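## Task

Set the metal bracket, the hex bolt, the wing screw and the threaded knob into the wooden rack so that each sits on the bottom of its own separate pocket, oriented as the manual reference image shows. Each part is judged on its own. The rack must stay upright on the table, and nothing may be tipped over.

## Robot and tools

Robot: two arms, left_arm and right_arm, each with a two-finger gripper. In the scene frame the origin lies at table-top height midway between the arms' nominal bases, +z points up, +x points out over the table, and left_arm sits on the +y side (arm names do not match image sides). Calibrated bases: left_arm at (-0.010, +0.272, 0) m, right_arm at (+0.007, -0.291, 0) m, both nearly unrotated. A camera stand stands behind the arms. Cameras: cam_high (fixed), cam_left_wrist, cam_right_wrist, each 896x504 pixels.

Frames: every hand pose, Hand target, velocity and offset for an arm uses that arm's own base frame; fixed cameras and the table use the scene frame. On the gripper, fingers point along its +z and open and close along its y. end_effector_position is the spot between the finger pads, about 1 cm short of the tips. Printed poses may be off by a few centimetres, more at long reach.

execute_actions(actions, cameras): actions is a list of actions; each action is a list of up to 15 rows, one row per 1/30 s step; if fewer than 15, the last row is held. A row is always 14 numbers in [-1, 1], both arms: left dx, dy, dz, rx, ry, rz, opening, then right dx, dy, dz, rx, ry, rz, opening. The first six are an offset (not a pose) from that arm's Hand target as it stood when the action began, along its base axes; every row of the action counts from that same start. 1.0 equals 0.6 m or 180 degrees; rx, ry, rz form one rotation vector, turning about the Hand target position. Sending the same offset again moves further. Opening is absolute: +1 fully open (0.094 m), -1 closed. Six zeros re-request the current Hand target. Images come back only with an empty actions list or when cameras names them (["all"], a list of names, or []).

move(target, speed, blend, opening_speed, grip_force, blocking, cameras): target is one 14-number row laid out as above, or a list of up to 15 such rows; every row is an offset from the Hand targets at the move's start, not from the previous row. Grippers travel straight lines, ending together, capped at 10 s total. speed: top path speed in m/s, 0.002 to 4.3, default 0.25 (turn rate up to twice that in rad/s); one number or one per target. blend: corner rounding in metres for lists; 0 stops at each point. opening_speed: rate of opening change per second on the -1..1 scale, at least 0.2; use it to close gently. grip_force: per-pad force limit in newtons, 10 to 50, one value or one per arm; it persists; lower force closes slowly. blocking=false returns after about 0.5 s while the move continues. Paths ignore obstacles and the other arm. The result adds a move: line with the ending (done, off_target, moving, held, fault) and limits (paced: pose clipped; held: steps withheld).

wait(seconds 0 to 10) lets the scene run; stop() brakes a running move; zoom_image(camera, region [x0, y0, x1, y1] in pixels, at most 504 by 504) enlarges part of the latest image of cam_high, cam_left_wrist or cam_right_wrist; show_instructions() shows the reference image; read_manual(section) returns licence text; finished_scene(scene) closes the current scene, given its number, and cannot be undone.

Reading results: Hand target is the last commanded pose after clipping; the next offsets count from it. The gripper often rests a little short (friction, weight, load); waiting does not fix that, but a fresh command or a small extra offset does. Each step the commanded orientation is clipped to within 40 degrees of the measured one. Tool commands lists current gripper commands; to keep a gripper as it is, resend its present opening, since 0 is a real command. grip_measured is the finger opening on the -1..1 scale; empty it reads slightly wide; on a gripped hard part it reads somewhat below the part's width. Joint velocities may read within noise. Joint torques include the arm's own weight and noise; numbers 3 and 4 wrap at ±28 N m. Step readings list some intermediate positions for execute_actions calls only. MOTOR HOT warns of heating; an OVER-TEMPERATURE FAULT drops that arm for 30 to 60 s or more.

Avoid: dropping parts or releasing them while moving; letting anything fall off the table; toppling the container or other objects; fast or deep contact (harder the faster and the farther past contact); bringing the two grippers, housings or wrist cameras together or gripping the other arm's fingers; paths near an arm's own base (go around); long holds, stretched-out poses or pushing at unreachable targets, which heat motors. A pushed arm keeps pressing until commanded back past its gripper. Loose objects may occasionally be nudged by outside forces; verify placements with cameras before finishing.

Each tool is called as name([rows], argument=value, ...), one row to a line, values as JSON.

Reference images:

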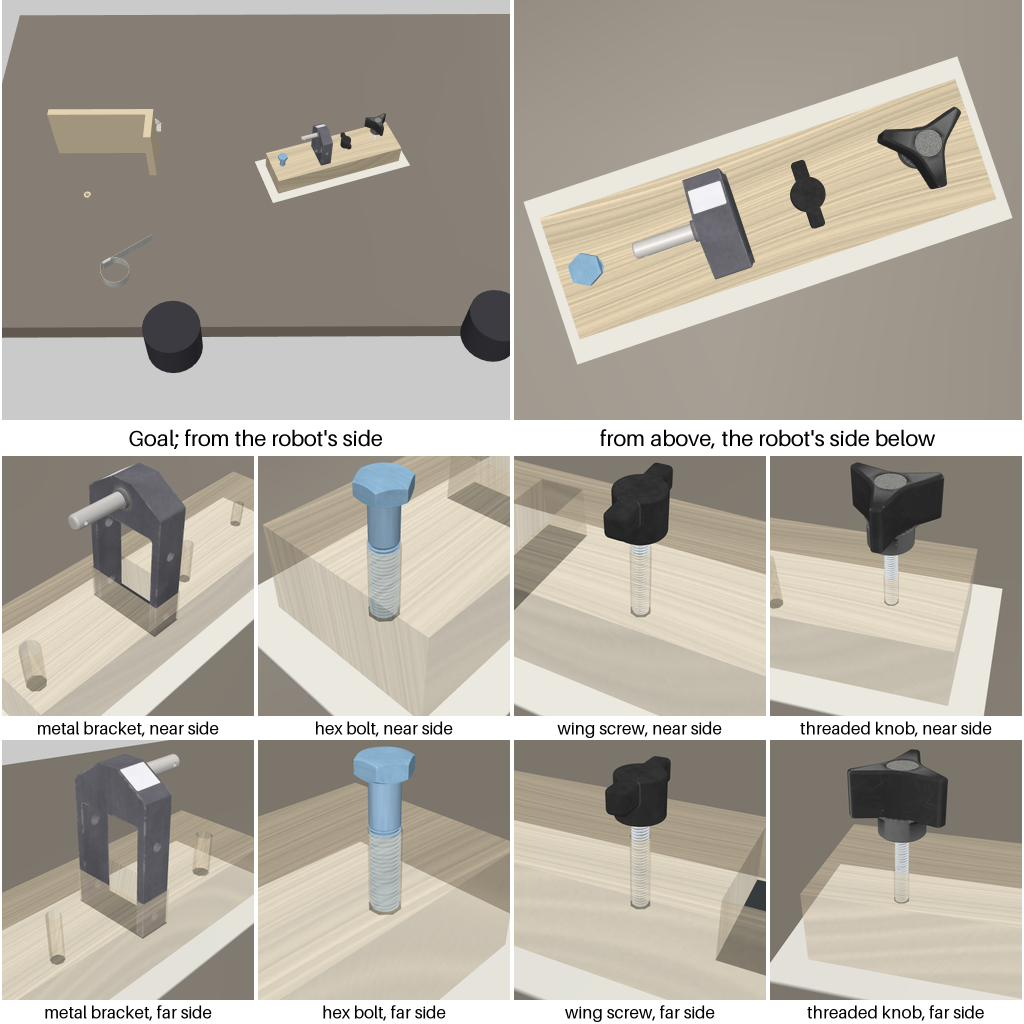

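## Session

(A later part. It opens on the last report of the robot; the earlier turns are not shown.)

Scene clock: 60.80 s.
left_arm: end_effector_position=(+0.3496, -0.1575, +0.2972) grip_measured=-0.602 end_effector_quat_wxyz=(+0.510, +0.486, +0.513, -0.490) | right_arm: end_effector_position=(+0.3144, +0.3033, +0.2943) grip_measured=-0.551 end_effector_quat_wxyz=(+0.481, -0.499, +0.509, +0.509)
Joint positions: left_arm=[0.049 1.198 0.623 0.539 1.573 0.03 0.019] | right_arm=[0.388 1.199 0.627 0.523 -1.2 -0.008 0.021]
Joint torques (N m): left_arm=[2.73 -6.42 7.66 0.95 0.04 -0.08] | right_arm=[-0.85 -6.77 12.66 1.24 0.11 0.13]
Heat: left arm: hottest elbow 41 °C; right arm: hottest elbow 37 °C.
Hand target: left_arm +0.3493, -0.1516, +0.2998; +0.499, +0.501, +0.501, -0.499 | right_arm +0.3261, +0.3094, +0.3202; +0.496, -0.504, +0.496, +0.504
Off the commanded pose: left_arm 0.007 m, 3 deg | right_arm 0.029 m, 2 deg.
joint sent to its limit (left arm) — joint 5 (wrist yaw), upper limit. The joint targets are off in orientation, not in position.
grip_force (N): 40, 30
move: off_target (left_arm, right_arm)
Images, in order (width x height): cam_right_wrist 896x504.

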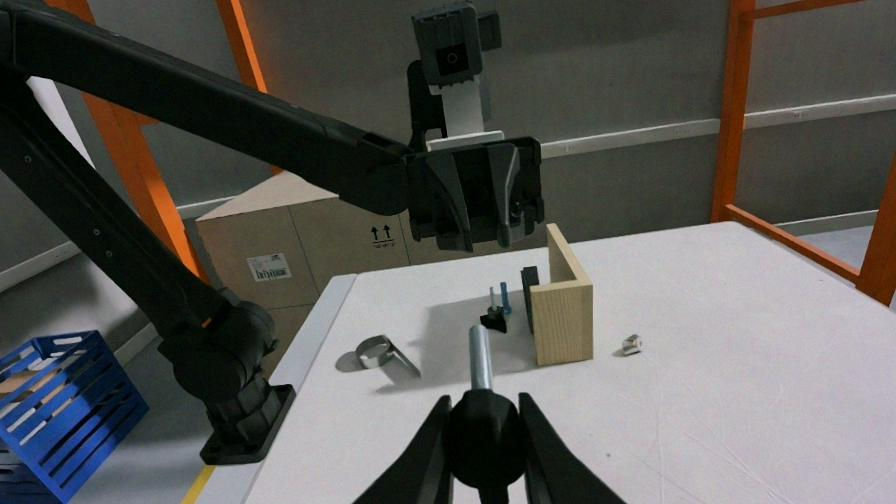

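move([
  [-0.0272, 0.5193, -0.133, 0.164, 0.6121, 0.6146, 0, 0.1548, -0.0693, -0.25, -0.437, 0.2924, -0.2994, -1],
  [-0.0238, 0.5393, -0.303, -0.0225, 0.7157, 0.7186, 0, 0.1548, -0.0693, -0.317, -0.437, 0.2924, -0.2994, -1],
], speed=0.5, blend=[0.03, 0], cameras=["cam_left_wrist", "cam_right_wrist"])

Scene clock: 67.57 s.
left_arm: end_effector_position=(+0.3370, +0.1668, +0.1244) grip_measured=-0.002 end_effector_quat_wxyz=(-0.001, +0.720, -0.694, +0.002) | right_arm: end_effector_position=(+0.4156, +0.2594, +0.1296) grip_measured=-0.551 end_effector_quat_wxyz=(-0.009, -0.186, +0.983, -0.001)
Joint positions: left_arm=[0.462 1.391 1.008 -1.185 0.002 -1.146 0.047] | right_arm=[0.557 1.683 1.359 -1.263 -0.005 0.184 0.021]
Joint torques (N m): left_arm=[2.14 -7.88 7.01 0.75 -0.27 -0.16] | right_arm=[-0.26 -13.16 8.81 0.92 0.21 0.17]
Heat: left arm: hottest elbow 41 °C; right arm: hottest elbow 38 °C.
Hand target: left_arm +0.3350, +0.1719, +0.1181; +0.000, +0.729, -0.684, +0.000 | right_arm +0.4190, +0.2676, +0.1299; +0.000, -0.186, +0.982, +0.000
Off the commanded pose: left_arm 0.008 m, 2 deg | right_arm 0.009 m, 1 deg.
grip_force (N): 40, 30
move: done
Images, in order (width x height): cam_left_wrist 896x504, cam_right_wrist 896x504.

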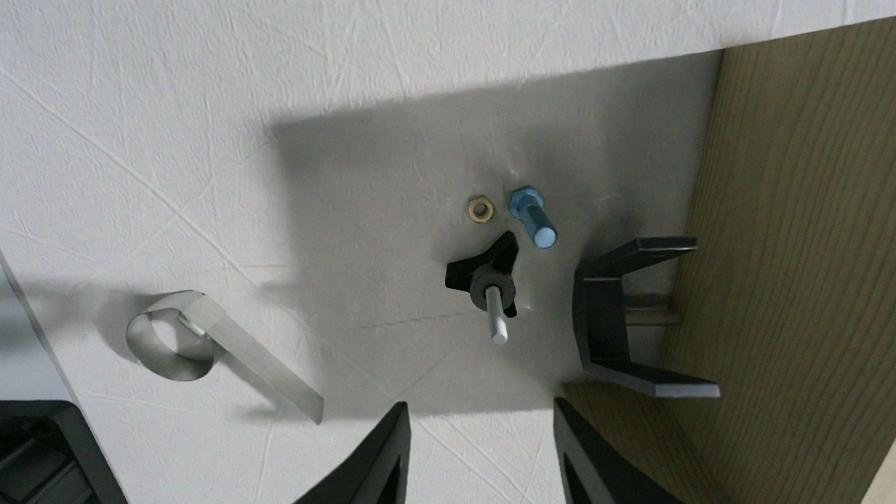

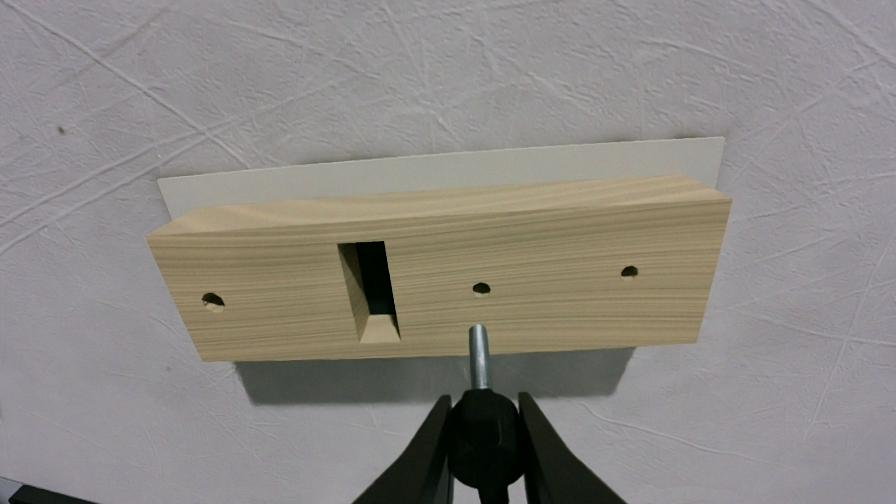

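move(target=[0, 0, 0, 0, 0, 0, 0, 0.0, 0.0, -0.0417, 0.0061, -0.0155, 0, -1], speed=0.15, cameras=["cam_right_wrist"])

zoom_image(camera="cam_right_wrist", region=[400, 240, 560, 400])

Scene clock: 70.07 s.
left_arm: end_effector_position=(+0.3370, +0.1668, +0.1244) grip_measured=-0.002 end_effector_quat_wxyz=(-0.001, +0.720, -0.694, +0.002) | right_arm: end_effector_position=(+0.4196, +0.2619, +0.1055) grip_measured=-0.551 end_effector_quat_wxyz=(+0.019, -0.186, +0.982, +0.005)
Joint positions: left_arm=[0.462 1.391 1.008 -1.185 0.002 -1.146 0.047] | right_arm=[0.561 1.683 1.292 -1.14 0.005 0.187 0.021]
Joint torques (N m): left_arm=[2.26 -7.88 7.04 0.64 -0.25 -0.16] | right_arm=[-0.21 -13.74 7.65 1.07 0.21 0.16]
Heat: left arm: hottest elbow 41 °C; right arm: hottest elbow 37 °C.
Hand target: left_arm +0.3350, +0.1719, +0.1181; +0.000, +0.729, -0.684, +0.000 | right_arm +0.4191, +0.2678, +0.1050; +0.025, -0.186, +0.982, +0.005
Off the commanded pose: left_arm 0.008 m, 2 deg | right_arm 0.006 m, 1 deg.
grip_force (N): 40, 30
move: done
Images, in order (width x height): cam_right_wrist 896x504.

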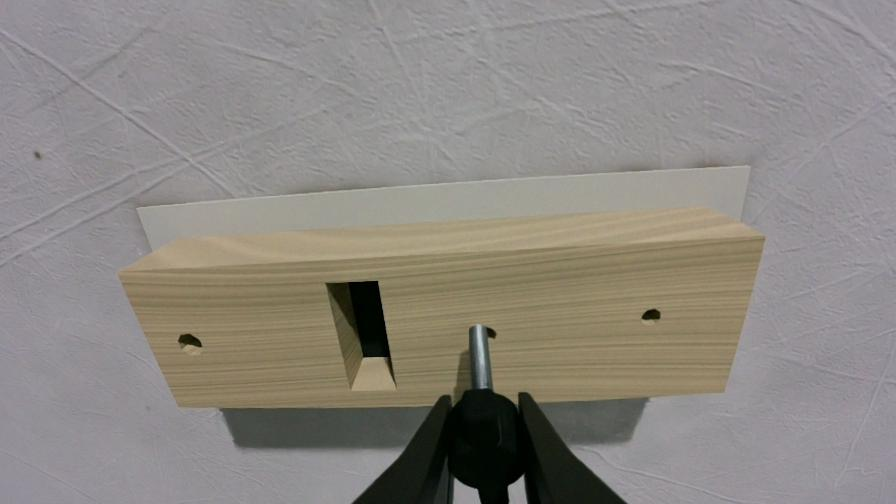

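Scaled by 3.150 from the camera's 896x504 image, which has a finer 1280x720 frame.

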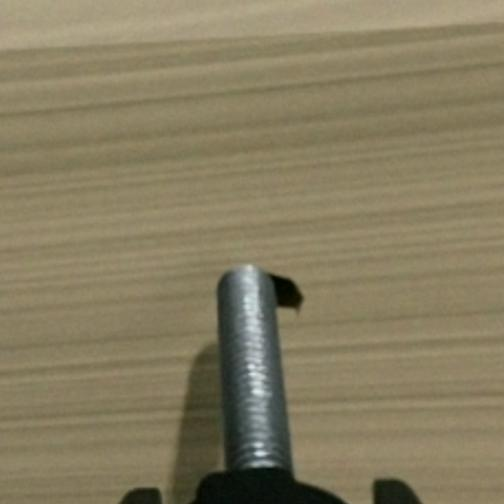

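move(target=[0, 0, 0, 0, 0, 0, 0, -0.0125, -0.0217, 0.0, -0.0088, -0.0035, 0, -1], speed=0.1, cameras=["cam_right_wrist"])

zoom_image(camera="cam_right_wrist", region=[400, 240, 560, 400])

Scene clock: 72.50 s.
left_arm: end_effector_position=(+0.3370, +0.1668, +0.1244) grip_measured=-0.002 end_effector_quat_wxyz=(-0.001, +0.720, -0.694, +0.002) | right_arm: end_effector_position=(+0.4114, +0.2507, +0.0957) grip_measured=-0.551 end_effector_quat_wxyz=(+0.013, -0.186, +0.982, -0.013)
Joint positions: left_arm=[0.462 1.391 1.008 -1.185 0.002 -1.146 0.047] | right_arm=[0.561 1.678 1.256 -1.136 0.034 0.187 0.021]
Joint torques (N m): left_arm=[2.37 -7.65 6.97 0.73 -0.25 -0.19] | right_arm=[-0.5 -15.74 7.31 0.98 0.25 0.11]
Heat: left arm: hottest elbow 40 °C; right arm: hottest elbow 37 °C.
Hand target: left_arm +0.3350, +0.1719, +0.1181; +0.000, +0.729, -0.684, +0.000 | right_arm +0.4116, +0.2547, +0.1049; +0.028, -0.187, +0.982, -0.010
Off the commanded pose: left_arm 0.008 m, 2 deg | right_arm 0.010 m, 2 deg.
grip_force (N): 40, 30
move: done
Images, in order (width x height): cam_right_wrist 896x504.

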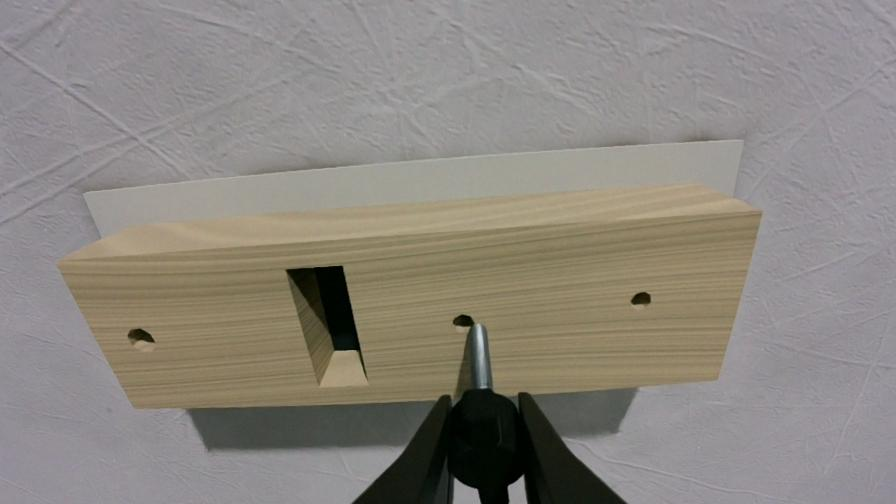

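Scaled by 3.150 from the camera's 896x504 image, which has a finer 1280x720 frame.

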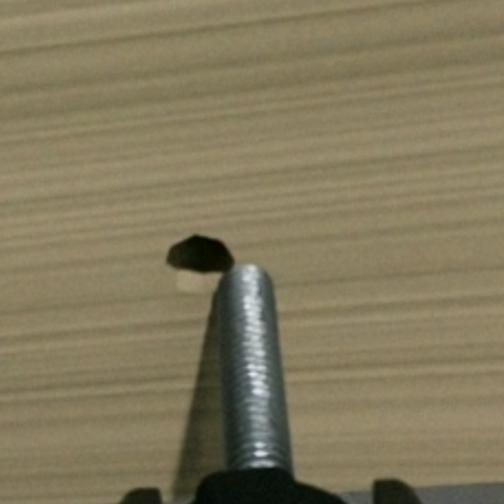

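move(target=[0, 0, 0, 0, 0, 0, 0, 0.001, 0.011, 0.018, 0, 0, 0, -1], speed=0.1, cameras=["cam_right_wrist"])

zoom_image(camera="cam_right_wrist", region=[400, 240, 560, 400])

Scene clock: 74.13 s.
left_arm: end_effector_position=(+0.3370, +0.1668, +0.1244) grip_measured=-0.002 end_effector_quat_wxyz=(-0.001, +0.720, -0.694, +0.002) | right_arm: end_effector_position=(+0.4078, +0.2530, +0.0957) grip_measured=-0.551 end_effector_quat_wxyz=(+0.009, -0.187, +0.982, -0.015)
Joint positions: left_arm=[0.462 1.391 1.008 -1.185 0.002 -1.146 0.047] | right_arm=[0.569 1.678 1.256 -1.143 0.034 0.192 0.021]
Joint torques (N m): left_arm=[2.08 -7.94 6.97 0.69 -0.29 -0.15] | right_arm=[-0.26 -15.62 9.55 0.29 0.24 0.2]
Heat: left arm: hottest elbow 40 °C; right arm: hottest elbow 37 °C.
Hand target: left_arm +0.3350, +0.1719, +0.1181; +0.000, +0.729, -0.684, +0.000 | right_arm +0.4121, +0.2614, +0.1157; +0.028, -0.187, +0.982, -0.010
Off the commanded pose: left_arm 0.008 m, 2 deg | right_arm 0.022 m, 2 deg.
grip_force (N): 40, 30
move: off_target (right_arm)
Images, in order (width x height): cam_right_wrist 896x504.

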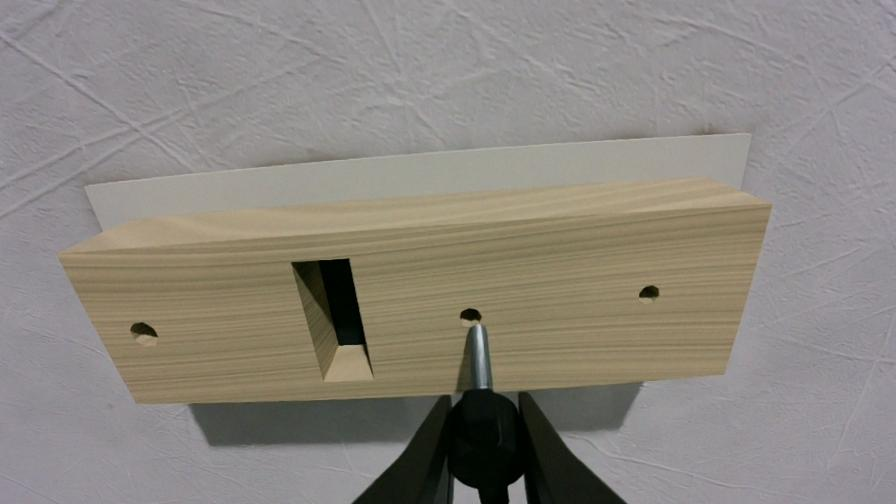

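Scaled by 3.150 from the camera's 896x504 image, which has a finer 1280x720 frame.

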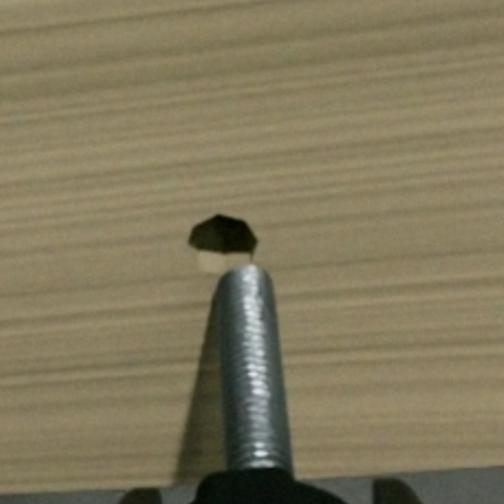

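move(target=[0, 0, 0, 0, 0, 0, 0, 0.0105, 0.0113, 0.0138, 0, 0, 0, -1], speed=0.1, cameras=["cam_right_wrist"])

zoom_image(camera="cam_right_wrist", region=[400, 240, 560, 400])

Scene clock: 75.53 s.
left_arm: end_effector_position=(+0.3370, +0.1668, +0.1244) grip_measured=-0.002 end_effector_quat_wxyz=(-0.001, +0.720, -0.694, +0.002) | right_arm: end_effector_position=(+0.4035, +0.2526, +0.0982) grip_measured=-0.551 end_effector_quat_wxyz=(+0.000, -0.187, +0.982, -0.019)
Joint positions: left_arm=[0.462 1.391 1.008 -1.185 0.002 -1.146 0.047] | right_arm=[0.573 1.678 1.264 -1.17 0.034 0.197 0.021]
Joint torques (N m): left_arm=[2.37 -7.94 7.01 0.66 -0.26 -0.17] | right_arm=[-0.21 -14.56 12.07 0.12 0.23 0.19]
Heat: left arm: hottest elbow 40 °C; right arm: hottest elbow 37 °C.
Hand target: left_arm +0.3350, +0.1719, +0.1181; +0.000, +0.729, -0.684, +0.000 | right_arm +0.4183, +0.2682, +0.1240; +0.028, -0.187, +0.982, -0.010
Off the commanded pose: left_arm 0.008 m, 2 deg | right_arm 0.034 m, 3 deg.
grip_force (N): 40, 30
move: off_target (right_arm)
Images, in order (width x height): cam_right_wrist 896x504.

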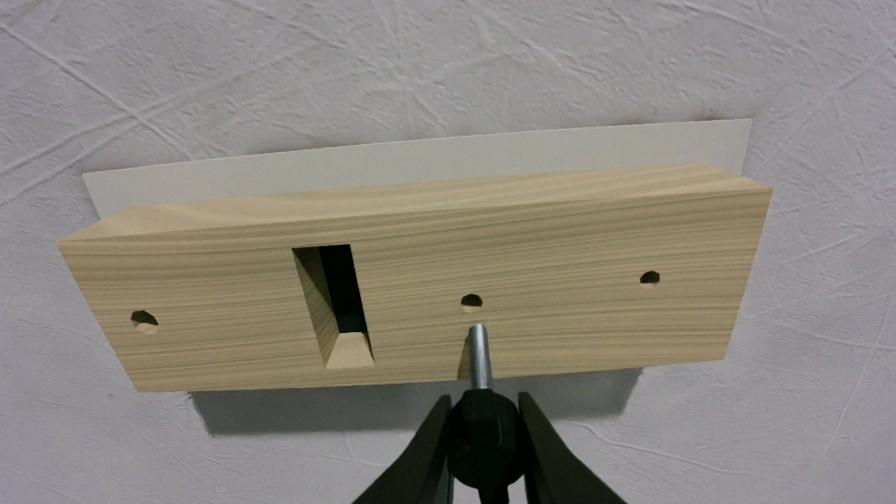

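Scaled by 3.150 from the camera's 896x504 image, which has a finer 1280x720 frame.

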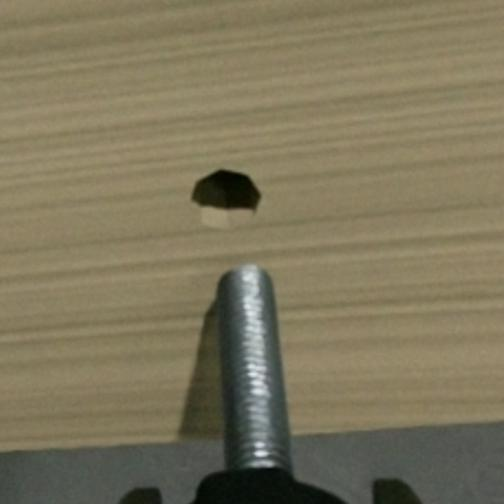

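move([
  [0, 0, 0, 0, 0, 0, 0, 0.006, 0.0, 0.05, -0.0045, 0.0114, 0, -1],
  [0, 0, 0, 0, 0, 0, 0, -0.007, -0.0097, -0.0333, -0.0045, 0.0114, 0, -1],
], speed=0.15, cameras=["cam_right_wrist"])

zoom_image(camera="cam_right_wrist", region=[400, 240, 560, 400])

Scene clock: 79.63 s.
left_arm: end_effector_position=(+0.3370, +0.1668, +0.1244) grip_measured=-0.002 end_effector_quat_wxyz=(-0.001, +0.720, -0.694, +0.002) | right_arm: end_effector_position=(+0.4127, +0.2585, +0.1058) grip_measured=-0.551 end_effector_quat_wxyz=(+0.006, -0.187, +0.982, -0.016)
Joint positions: left_arm=[0.462 1.391 1.008 -1.185 0.002 -1.146 0.047] | right_arm=[0.573 1.689 1.3 -1.184 0.034 0.197 0.021]
Joint torques (N m): left_arm=[2.2 -7.77 6.94 0.61 -0.26 -0.17] | right_arm=[-0.73 -13.22 7.77 0.96 -0.05 0.09]
Heat: left arm: hottest elbow 40 °C; right arm: hottest elbow 37 °C.
Hand target: left_arm +0.3350, +0.1719, +0.1181; +0.000, +0.729, -0.684, +0.000 | right_arm +0.4142, +0.2624, +0.1042; +0.009, -0.187, +0.982, -0.013
Off the commanded pose: left_arm 0.008 m, 2 deg | right_arm 0.004 m, 1 deg.
grip_force (N): 40, 30
move: done
Images, in order (width x height): cam_right_wrist 896x504.

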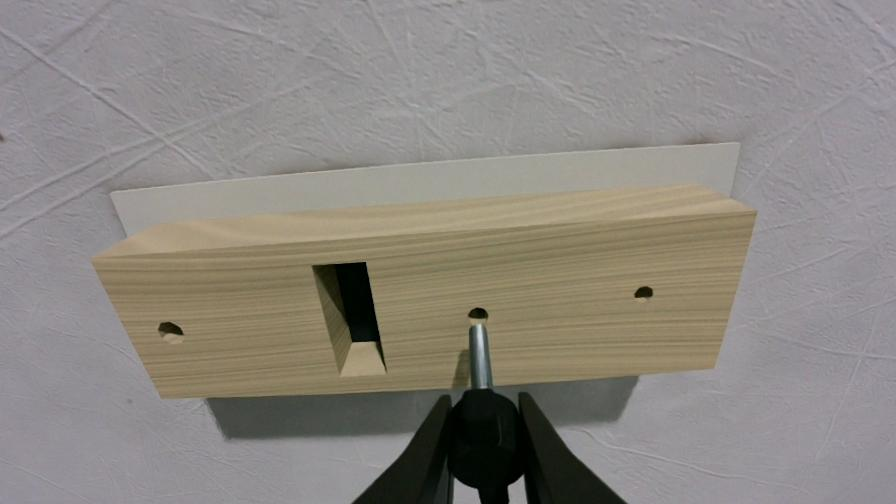

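Scaled by 3.150 from the camera's 896x504 image, which has a finer 1280x720 frame.

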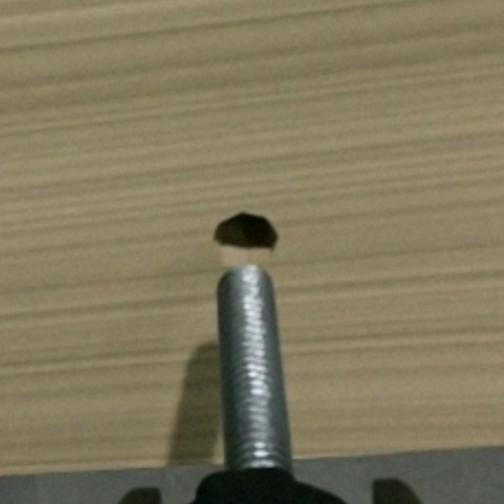

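move(target=[0, 0, 0, 0, 0, 0, 0, 0.0, 0.0, -0.0167, 0, 0, 0, -1], speed=0.1, cameras=["cam_right_wrist"])

zoom_image(camera="cam_right_wrist", region=[400, 240, 560, 400])

Scene clock: 80.83 s.
left_arm: end_effector_position=(+0.3370, +0.1668, +0.1244) grip_measured=-0.002 end_effector_quat_wxyz=(-0.001, +0.720, -0.694, +0.002) | right_arm: end_effector_position=(+0.4135, +0.2590, +0.0981) grip_measured=-0.551 end_effector_quat_wxyz=(+0.008, -0.187, +0.982, -0.015)
Joint positions: left_arm=[0.462 1.391 1.008 -1.185 0.002 -1.146 0.047] | right_arm=[0.573 1.696 1.287 -1.159 0.034 0.197 0.021]
Joint torques (N m): left_arm=[2.02 -7.71 7.02 0.73 -0.27 -0.2] | right_arm=[-0.85 -12.81 7.69 1.17 -0.05 0.09]
Heat: left arm: hottest elbow 40 °C; right arm: hottest elbow 37 °C.
Hand target: left_arm +0.3350, +0.1719, +0.1181; +0.000, +0.729, -0.684, +0.000 | right_arm +0.4142, +0.2624, +0.0940; +0.009, -0.187, +0.982, -0.013
Off the commanded pose: left_arm 0.008 m, 2 deg | right_arm 0.005 m, 0 deg.
grip_force (N): 40, 30
move: done
Images, in order (width x height): cam_right_wrist 896x504.

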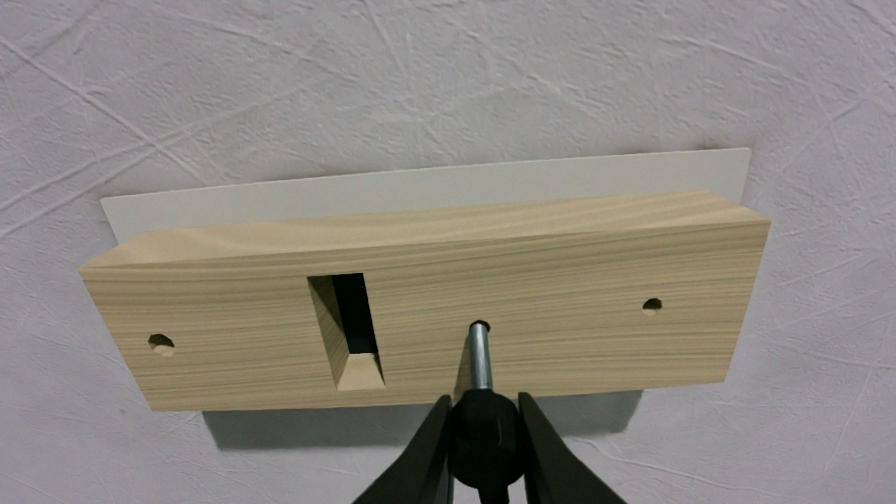

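Scaled by 3.150 from the camera's 896x504 image, which has a finer 1280x720 frame.

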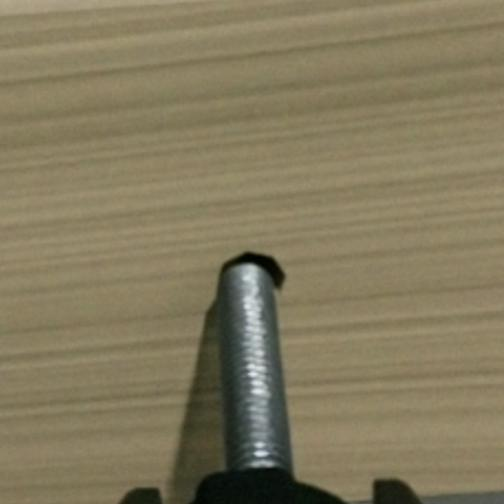

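move(target=[0, 0, 0, 0, 0, 0, 0, 0.001, 0.0, -0.025, 0, 0, 0, -1], speed=0.08, cameras=["cam_right_wrist"])

zoom_image(camera="cam_right_wrist", region=[400, 240, 560, 400])

Scene clock: 81.90 s.
left_arm: end_effector_position=(+0.3370, +0.1668, +0.1244) grip_measured=-0.002 end_effector_quat_wxyz=(-0.001, +0.720, -0.694, +0.002) | right_arm: end_effector_position=(+0.4164, +0.2609, +0.0948) grip_measured=-0.551 end_effector_quat_wxyz=(+0.016, -0.186, +0.982, -0.012)
Joint positions: left_arm=[0.462 1.391 1.008 -1.185 0.002 -1.146 0.047] | right_arm=[0.573 1.698 1.28 -1.133 0.034 0.197 0.021]
Joint torques (N m): left_arm=[2.37 -8.12 6.99 0.72 -0.28 -0.2] | right_arm=[-0.79 -11.87 6.5 1.47 -0.05 0.08]
Heat: left arm: hottest elbow 39 °C; right arm: hottest elbow 37 °C.
Hand target: left_arm +0.3350, +0.1719, +0.1181; +0.000, +0.729, -0.684, +0.000 | right_arm +0.4148, +0.2624, +0.0791; +0.009, -0.187, +0.982, -0.013
Off the commanded pose: left_arm 0.008 m, 2 deg | right_arm 0.016 m, 1 deg.
grip_force (N): 40, 30
move: off_target (right_arm)
Images, in order (width x height): cam_right_wrist 896x504.

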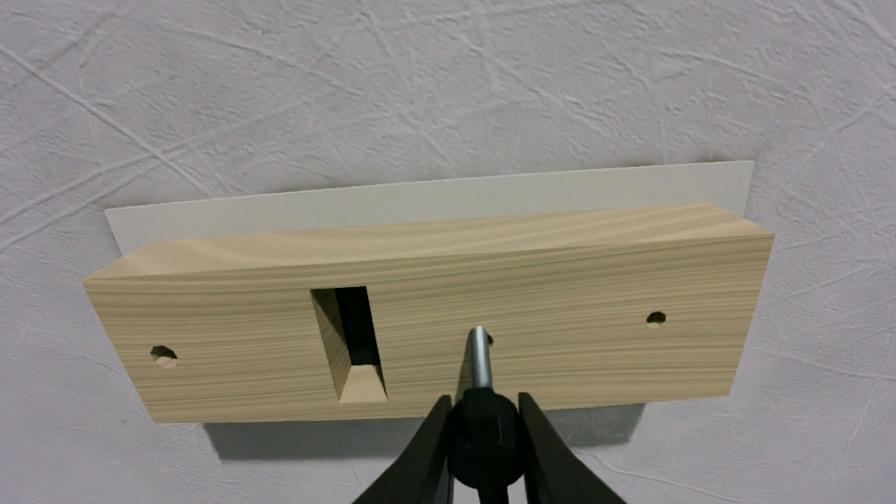

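Scaled by 3.150 from the camera's 896x504 image, which has a finer 1280x720 frame.

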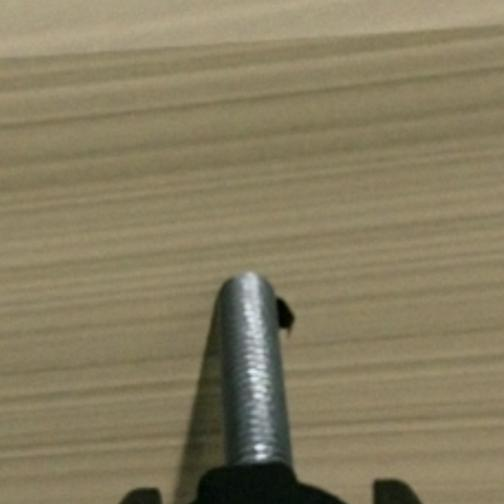

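move([
  [0, 0, 0, 0, 0, 0, 0, 0.003, 0.0, 0.1, 0.0102, -0.0258, 0, -1],
  [0, 0, 0, 0, 0, 0, 0, -0.0072, -0.0032, 0.0423, 0.0102, -0.0258, 0, -1],
], speed=0.15, cameras=["cam_right_wrist"])

zoom_image(camera="cam_right_wrist", region=[400, 240, 560, 400])

Scene clock: 85.17 s.
left_arm: end_effector_position=(+0.3370, +0.1668, +0.1244) grip_measured=-0.002 end_effector_quat_wxyz=(-0.001, +0.720, -0.694, +0.002) | right_arm: end_effector_position=(+0.4100, +0.2546, +0.1060) grip_measured=-0.551 end_effector_quat_wxyz=(+0.047, -0.186, +0.982, -0.005)
Joint positions: left_arm=[0.462 1.391 1.008 -1.185 0.002 -1.146 0.047] | right_arm=[0.573 1.629 1.221 -1.08 0.045 0.197 0.021]
Joint torques (N m): left_arm=[2.43 -7.82 7.01 0.75 -0.26 -0.18] | right_arm=[-0.21 -12.57 7.87 1.14 0.24 0.16]
Heat: left arm: hottest elbow 39 °C; right arm: hottest elbow 37 °C.
Hand target: left_arm +0.3350, +0.1719, +0.1181; +0.000, +0.729, -0.684, +0.000 | right_arm +0.4105, +0.2605, +0.1045; +0.052, -0.186, +0.981, -0.005
Off the commanded pose: left_arm 0.008 m, 2 deg | right_arm 0.006 m, 1 deg.
grip_force (N): 40, 30
move: done
Images, in order (width x height): cam_right_wrist 896x504.

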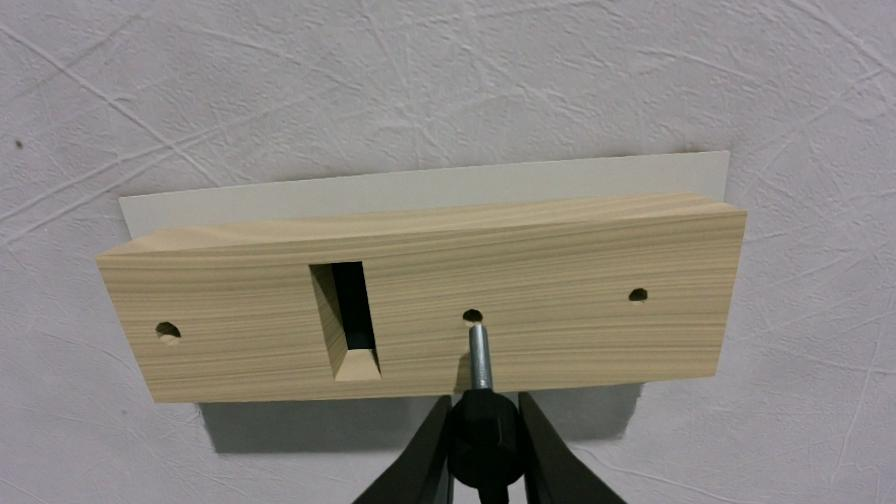

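Scaled by 3.150 from the camera's 896x504 image, which has a finer 1280x720 frame.

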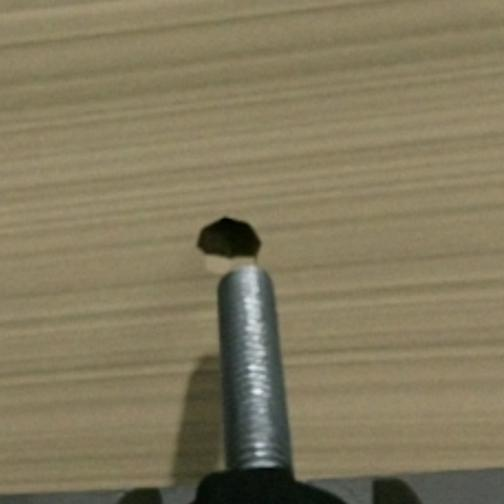

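move([
  [0, 0, 0, 0, 0, 0, 0, 0.0067, 0.0033, 0.055, -0.0112, 0.0284, 0, -1],
  [0, 0, 0, 0, 0, 0, 0, 0.0027, 0.0015, -0.0005, -0.0112, 0.0284, 0, -1],
], speed=0.15, cameras=["cam_right_wrist"])

zoom_image(camera="cam_right_wrist", region=[400, 240, 560, 400])

Scene clock: 88.13 s.
left_arm: end_effector_position=(+0.3370, +0.1668, +0.1244) grip_measured=-0.002 end_effector_quat_wxyz=(-0.001, +0.720, -0.694, +0.002) | right_arm: end_effector_position=(+0.4121, +0.2583, +0.1080) grip_measured=-0.551 end_effector_quat_wxyz=(+0.004, -0.187, +0.982, -0.016)
Joint positions: left_arm=[0.462 1.391 1.008 -1.185 0.002 -1.146 0.047] | right_arm=[0.573 1.687 1.304 -1.193 0.033 0.197 0.021]
Joint torques (N m): left_arm=[2.26 -7.88 6.93 0.65 -0.27 -0.2] | right_arm=[-0.79 -12.57 7.47 1.06 -0.08 0.08]
Heat: left arm: hottest elbow 39 °C; right arm: hottest elbow 37 °C.
Hand target: left_arm +0.3350, +0.1719, +0.1181; +0.000, +0.729, -0.684, +0.000 | right_arm +0.4121, +0.2614, +0.1042; +0.005, -0.187, +0.982, -0.014
Off the commanded pose: left_arm 0.008 m, 2 deg | right_arm 0.005 m, 0 deg.
grip_force (N): 40, 30
move: done
Images, in order (width x height): cam_right_wrist 896x504.

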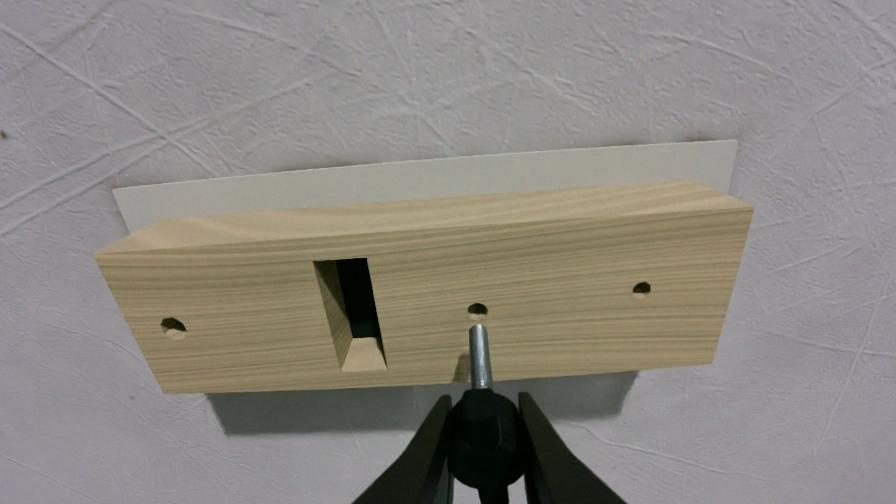

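Scaled by 3.150 from the camera's 896x504 image, which has a finer 1280x720 frame.

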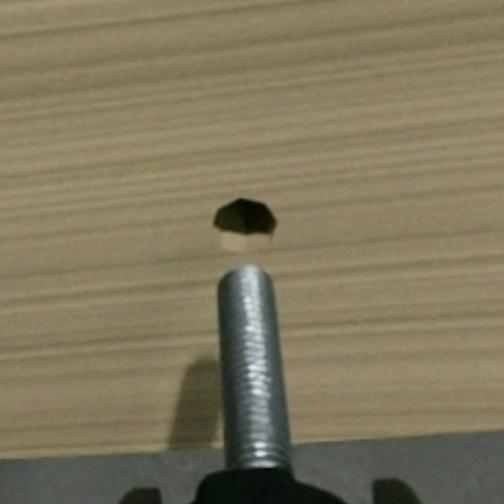

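move(target=[0, 0, 0, 0, 0, 0, 0, -0.005, -0.002, -0.0203, 0, 0, 0, -1], speed=0.1, cameras=["cam_right_wrist"])

zoom_image(camera="cam_right_wrist", region=[400, 240, 560, 400])

Scene clock: 89.77 s.
left_arm: end_effector_position=(+0.3370, +0.1668, +0.1244) grip_measured=-0.002 end_effector_quat_wxyz=(-0.001, +0.720, -0.694, +0.002) | right_arm: end_effector_position=(+0.4089, +0.2563, +0.0964) grip_measured=-0.551 end_effector_quat_wxyz=(+0.004, -0.187, +0.982, -0.016)
Joint positions: left_arm=[0.462 1.391 1.008 -1.185 0.002 -1.146 0.047] | right_arm=[0.573 1.69 1.274 -1.159 0.033 0.197 0.021]
Joint torques (N m): left_arm=[2.08 -7.77 7.04 0.69 -0.25 -0.17] | right_arm=[-0.67 -12.86 7.5 0.88 -0.09 0.11]
Heat: left arm: hottest elbow 39 °C; right arm: hottest elbow 37 °C.
Hand target: left_arm +0.3350, +0.1719, +0.1181; +0.000, +0.729, -0.684, +0.000 | right_arm +0.4090, +0.2602, +0.0919; +0.005, -0.187, +0.982, -0.014
Off the commanded pose: left_arm 0.008 m, 2 deg | right_arm 0.006 m, 0 deg.
grip_force (N): 40, 30
move: done
Images, in order (width x height): cam_right_wrist 896x504.

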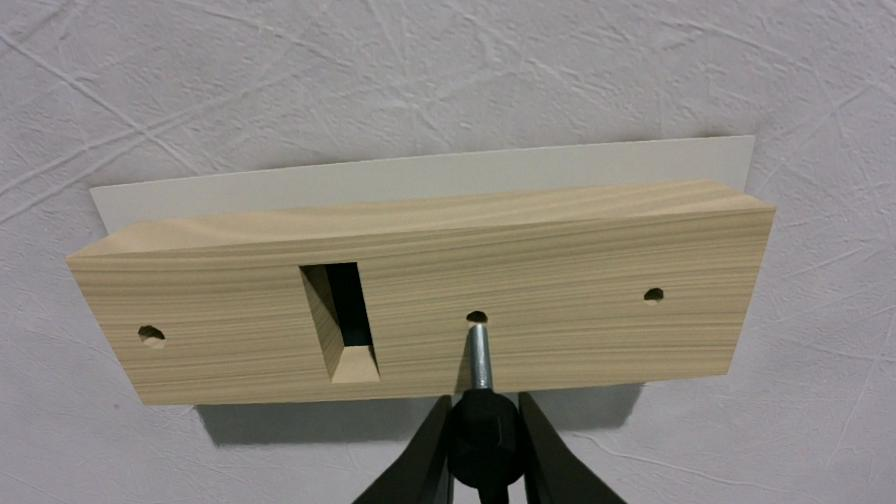

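Scaled by 3.150 from the camera's 896x504 image, which has a finer 1280x720 frame.

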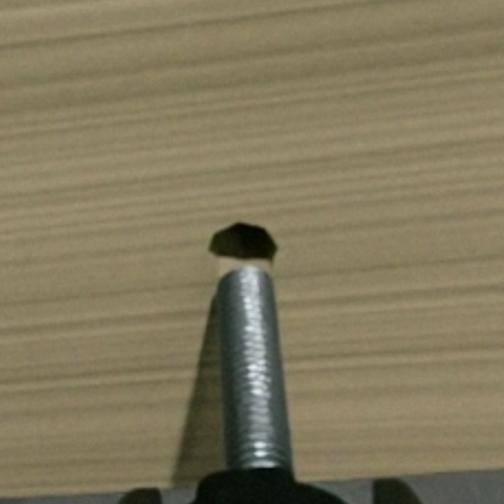

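move(target=[0, 0, 0, 0, 0, 0, 0, 0.0075, 0.0035, 0.004, 0, 0, 0, -1], speed=0.1, cameras=["cam_right_wrist"])

zoom_image(camera="cam_right_wrist", region=[400, 240, 560, 400])

Scene clock: 92.00 s.
left_arm: end_effector_position=(+0.3370, +0.1668, +0.1244) grip_measured=-0.002 end_effector_quat_wxyz=(-0.001, +0.720, -0.694, +0.002) | right_arm: end_effector_position=(+0.4089, +0.2563, +0.0952) grip_measured=-0.551 end_effector_quat_wxyz=(+0.003, -0.187, +0.982, -0.017)
Joint positions: left_arm=[0.462 1.391 1.008 -1.185 0.002 -1.146 0.047] | right_arm=[0.573 1.692 1.274 -1.159 0.033 0.197 0.021]
Joint torques (N m): left_arm=[2.49 -7.71 6.99 0.77 -0.28 -0.19] | right_arm=[-0.73 -12.28 9.03 0.59 -0.08 0.09]
Heat: left arm: hottest elbow 39 °C; right arm: hottest elbow 37 °C.
Hand target: left_arm +0.3350, +0.1719, +0.1181; +0.000, +0.729, -0.684, +0.000 | right_arm +0.4136, +0.2623, +0.0943; +0.005, -0.187, +0.982, -0.014
Off the commanded pose: left_arm 0.008 m, 2 deg | right_arm 0.008 m, 0 deg.
grip_force (N): 40, 30
move: done
Images, in order (width x height): cam_right_wrist 896x504.

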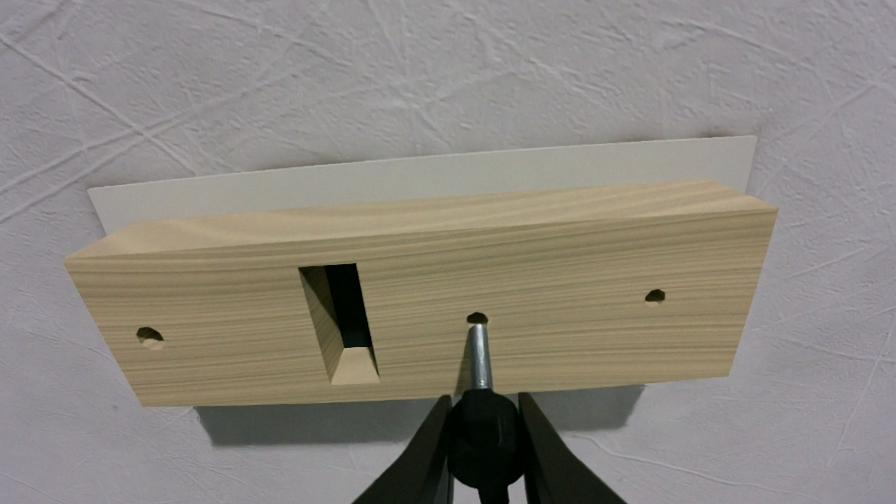

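Scaled by 3.150 from the camera's 896x504 image, which has a finer 1280x720 frame.

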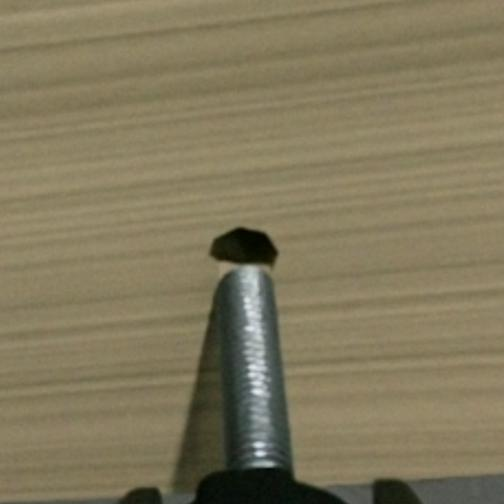

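move(target=[0, 0, 0, 0, 0, 0, 0, 0.0075, 0.003, 0.005, 0, 0, 0, -1], speed=0.1, cameras=["cam_right_wrist"])

zoom_image(camera="cam_right_wrist", region=[400, 240, 560, 400])

Scene clock: 92.87 s.
left_arm: end_effector_position=(+0.3370, +0.1668, +0.1244) grip_measured=-0.002 end_effector_quat_wxyz=(-0.001, +0.720, -0.694, +0.002) | right_arm: end_effector_position=(+0.4089, +0.2563, +0.0950) grip_measured=-0.551 end_effector_quat_wxyz=(+0.003, -0.187, +0.982, -0.017)
Joint positions: left_arm=[0.462 1.391 1.008 -1.185 0.002 -1.146 0.047] | right_arm=[0.573 1.693 1.274 -1.159 0.033 0.197 0.021]
Joint torques (N m): left_arm=[2.2 -7.88 7.02 0.69 -0.27 -0.17] | right_arm=[-0.91 -11.75 10.48 0.23 -0.08 0.06]
Heat: left arm: hottest elbow 39 °C; right arm: hottest elbow 37 °C.
Hand target: left_arm +0.3350, +0.1719, +0.1181; +0.000, +0.729, -0.684, +0.000 | right_arm +0.4181, +0.2641, +0.0974; +0.005, -0.187, +0.982, -0.014
Off the commanded pose: left_arm 0.008 m, 2 deg | right_arm 0.012 m, 0 deg.
grip_force (N): 40, 30
move: off_target (right_arm)
Images, in order (width x height): cam_right_wrist 896x504.

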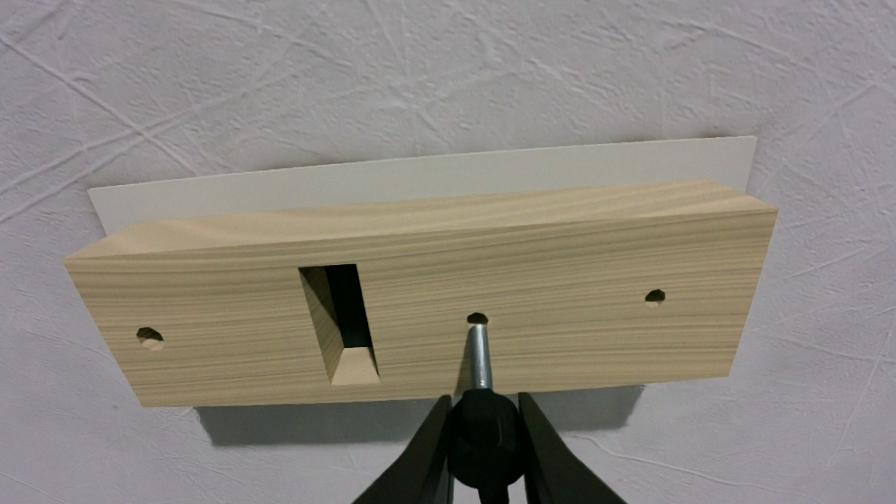

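Scaled by 3.150 from the camera's 896x504 image, which has a finer 1280x720 frame.

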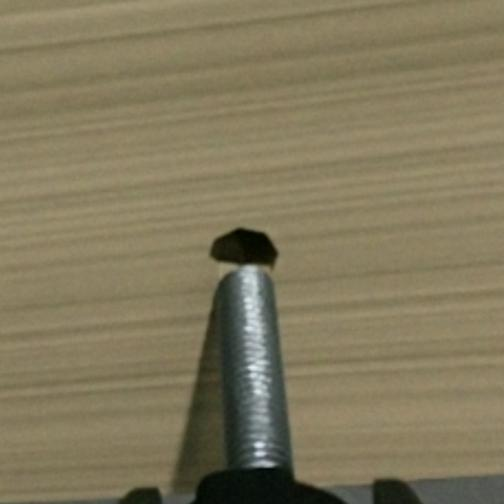

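move([
  [0, 0, 0, 0, 0, 0, 0, -0.0075, -0.003, 0.04, 0, 0, 0, -1],
  [0, 0, 0, 0, 0, 0, 0, -0.0087, -0.004, -0.0223, 0, 0, 0, -1],
], speed=0.12, cameras=["cam_right_wrist"])

zoom_image(camera="cam_right_wrist", region=[400, 240, 560, 400])

Scene clock: 95.33 s.
left_arm: end_effector_position=(+0.3370, +0.1668, +0.1244) grip_measured=-0.002 end_effector_quat_wxyz=(-0.001, +0.720, -0.694, +0.002) | right_arm: end_effector_position=(+0.4099, +0.2572, +0.0949) grip_measured=-0.551 end_effector_quat_wxyz=(+0.005, -0.187, +0.982, -0.015)
Joint positions: left_arm=[0.462 1.391 1.008 -1.185 0.002 -1.146 0.047] | right_arm=[0.573 1.693 1.274 -1.154 0.032 0.197 0.021]
Joint torques (N m): left_arm=[2.55 -8.23 7.04 0.75 -0.27 -0.18] | right_arm=[-0.85 -11.69 7.56 1.36 -0.03 0.09]
Heat: left arm: hottest elbow 39 °C; right arm: hottest elbow 37 °C.
Hand target: left_arm +0.3350, +0.1719, +0.1181; +0.000, +0.729, -0.684, +0.000 | right_arm +0.4128, +0.2617, +0.0840; +0.005, -0.187, +0.982, -0.014
Off the commanded pose: left_arm 0.008 m, 2 deg | right_arm 0.012 m, 0 deg.
grip_force (N): 40, 30
move: off_target (right_arm)
Images, in order (width x height): cam_right_wrist 896x504.

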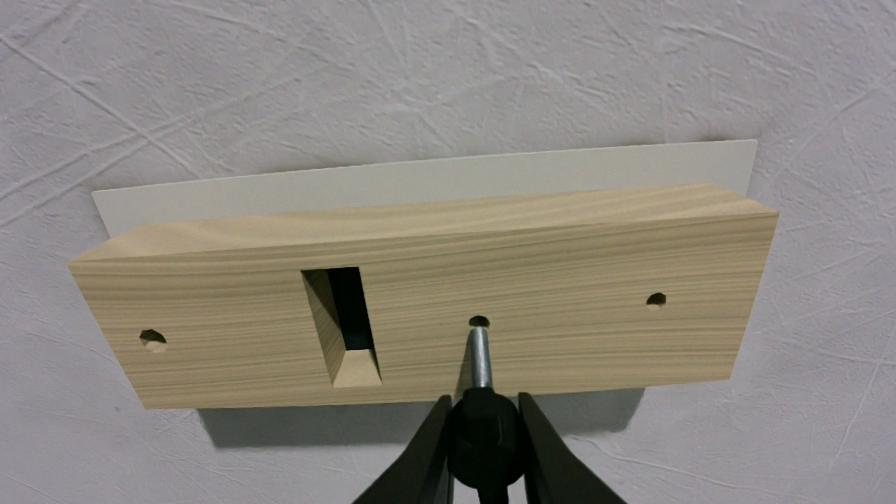

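Scaled by 3.150 from the camera's 896x504 image, which has a finer 1280x720 frame.

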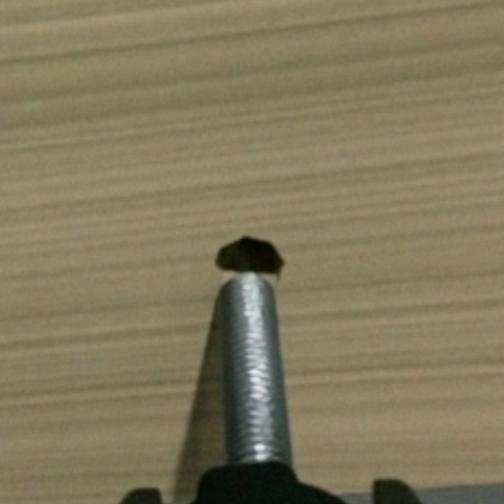

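move(target=[0, 0, 0, 0, 0, 0, 0, 0.0067, 0.0025, 0.003, 0, 0, 0, -1], speed=0.05, cameras=["cam_right_wrist"])

zoom_image(camera="cam_right_wrist", region=[400, 240, 560, 400])

Scene clock: 96.93 s.
left_arm: end_effector_position=(+0.3370, +0.1668, +0.1244) grip_measured=-0.002 end_effector_quat_wxyz=(-0.001, +0.720, -0.694, +0.002) | right_arm: end_effector_position=(+0.4099, +0.2572, +0.0947) grip_measured=-0.551 end_effector_quat_wxyz=(+0.005, -0.187, +0.982, -0.015)
Joint positions: left_arm=[0.462 1.391 1.008 -1.185 0.002 -1.146 0.047] | right_arm=[0.573 1.693 1.274 -1.154 0.032 0.197 0.021]
Joint torques (N m): left_arm=[2.08 -7.47 6.97 0.65 -0.28 -0.16] | right_arm=[-0.85 -10.99 8.79 1.09 -0.03 0.06]
Heat: left arm: hottest elbow 38 °C; right arm: hottest elbow 37 °C.
Hand target: left_arm +0.3350, +0.1719, +0.1181; +0.000, +0.729, -0.684, +0.000 | right_arm +0.4169, +0.2632, +0.0858; +0.005, -0.187, +0.982, -0.014
Off the commanded pose: left_arm 0.008 m, 2 deg | right_arm 0.013 m, 0 deg.
grip_force (N): 40, 30
move: off_target (right_arm)
Images, in order (width x height): cam_right_wrist 896x504.

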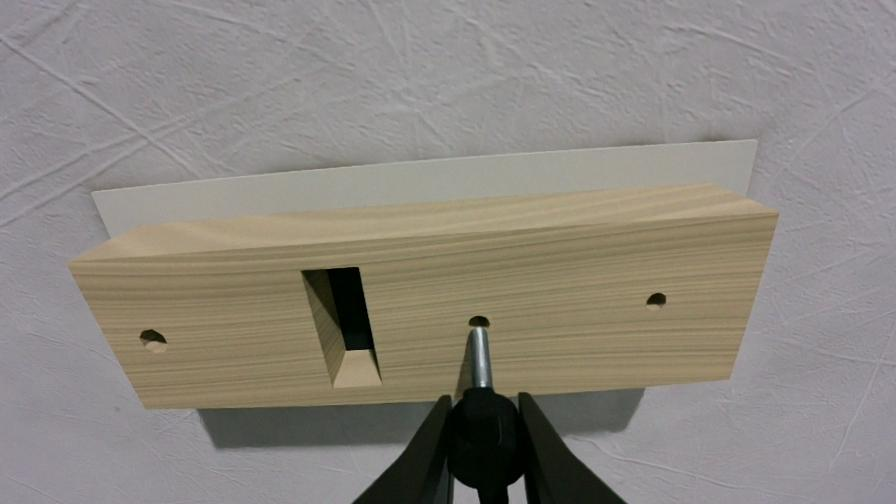

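Scaled by 3.150 from the camera's 896x504 image, which has a finer 1280x720 frame.

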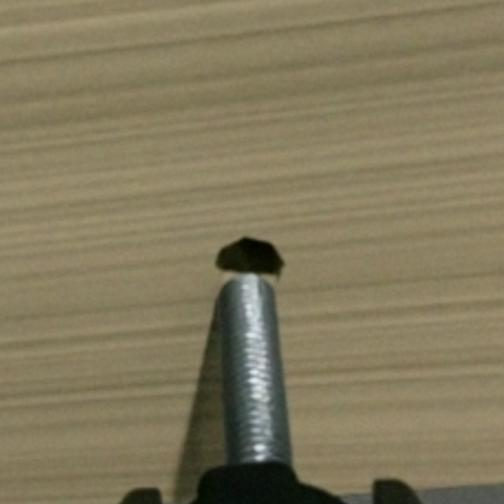

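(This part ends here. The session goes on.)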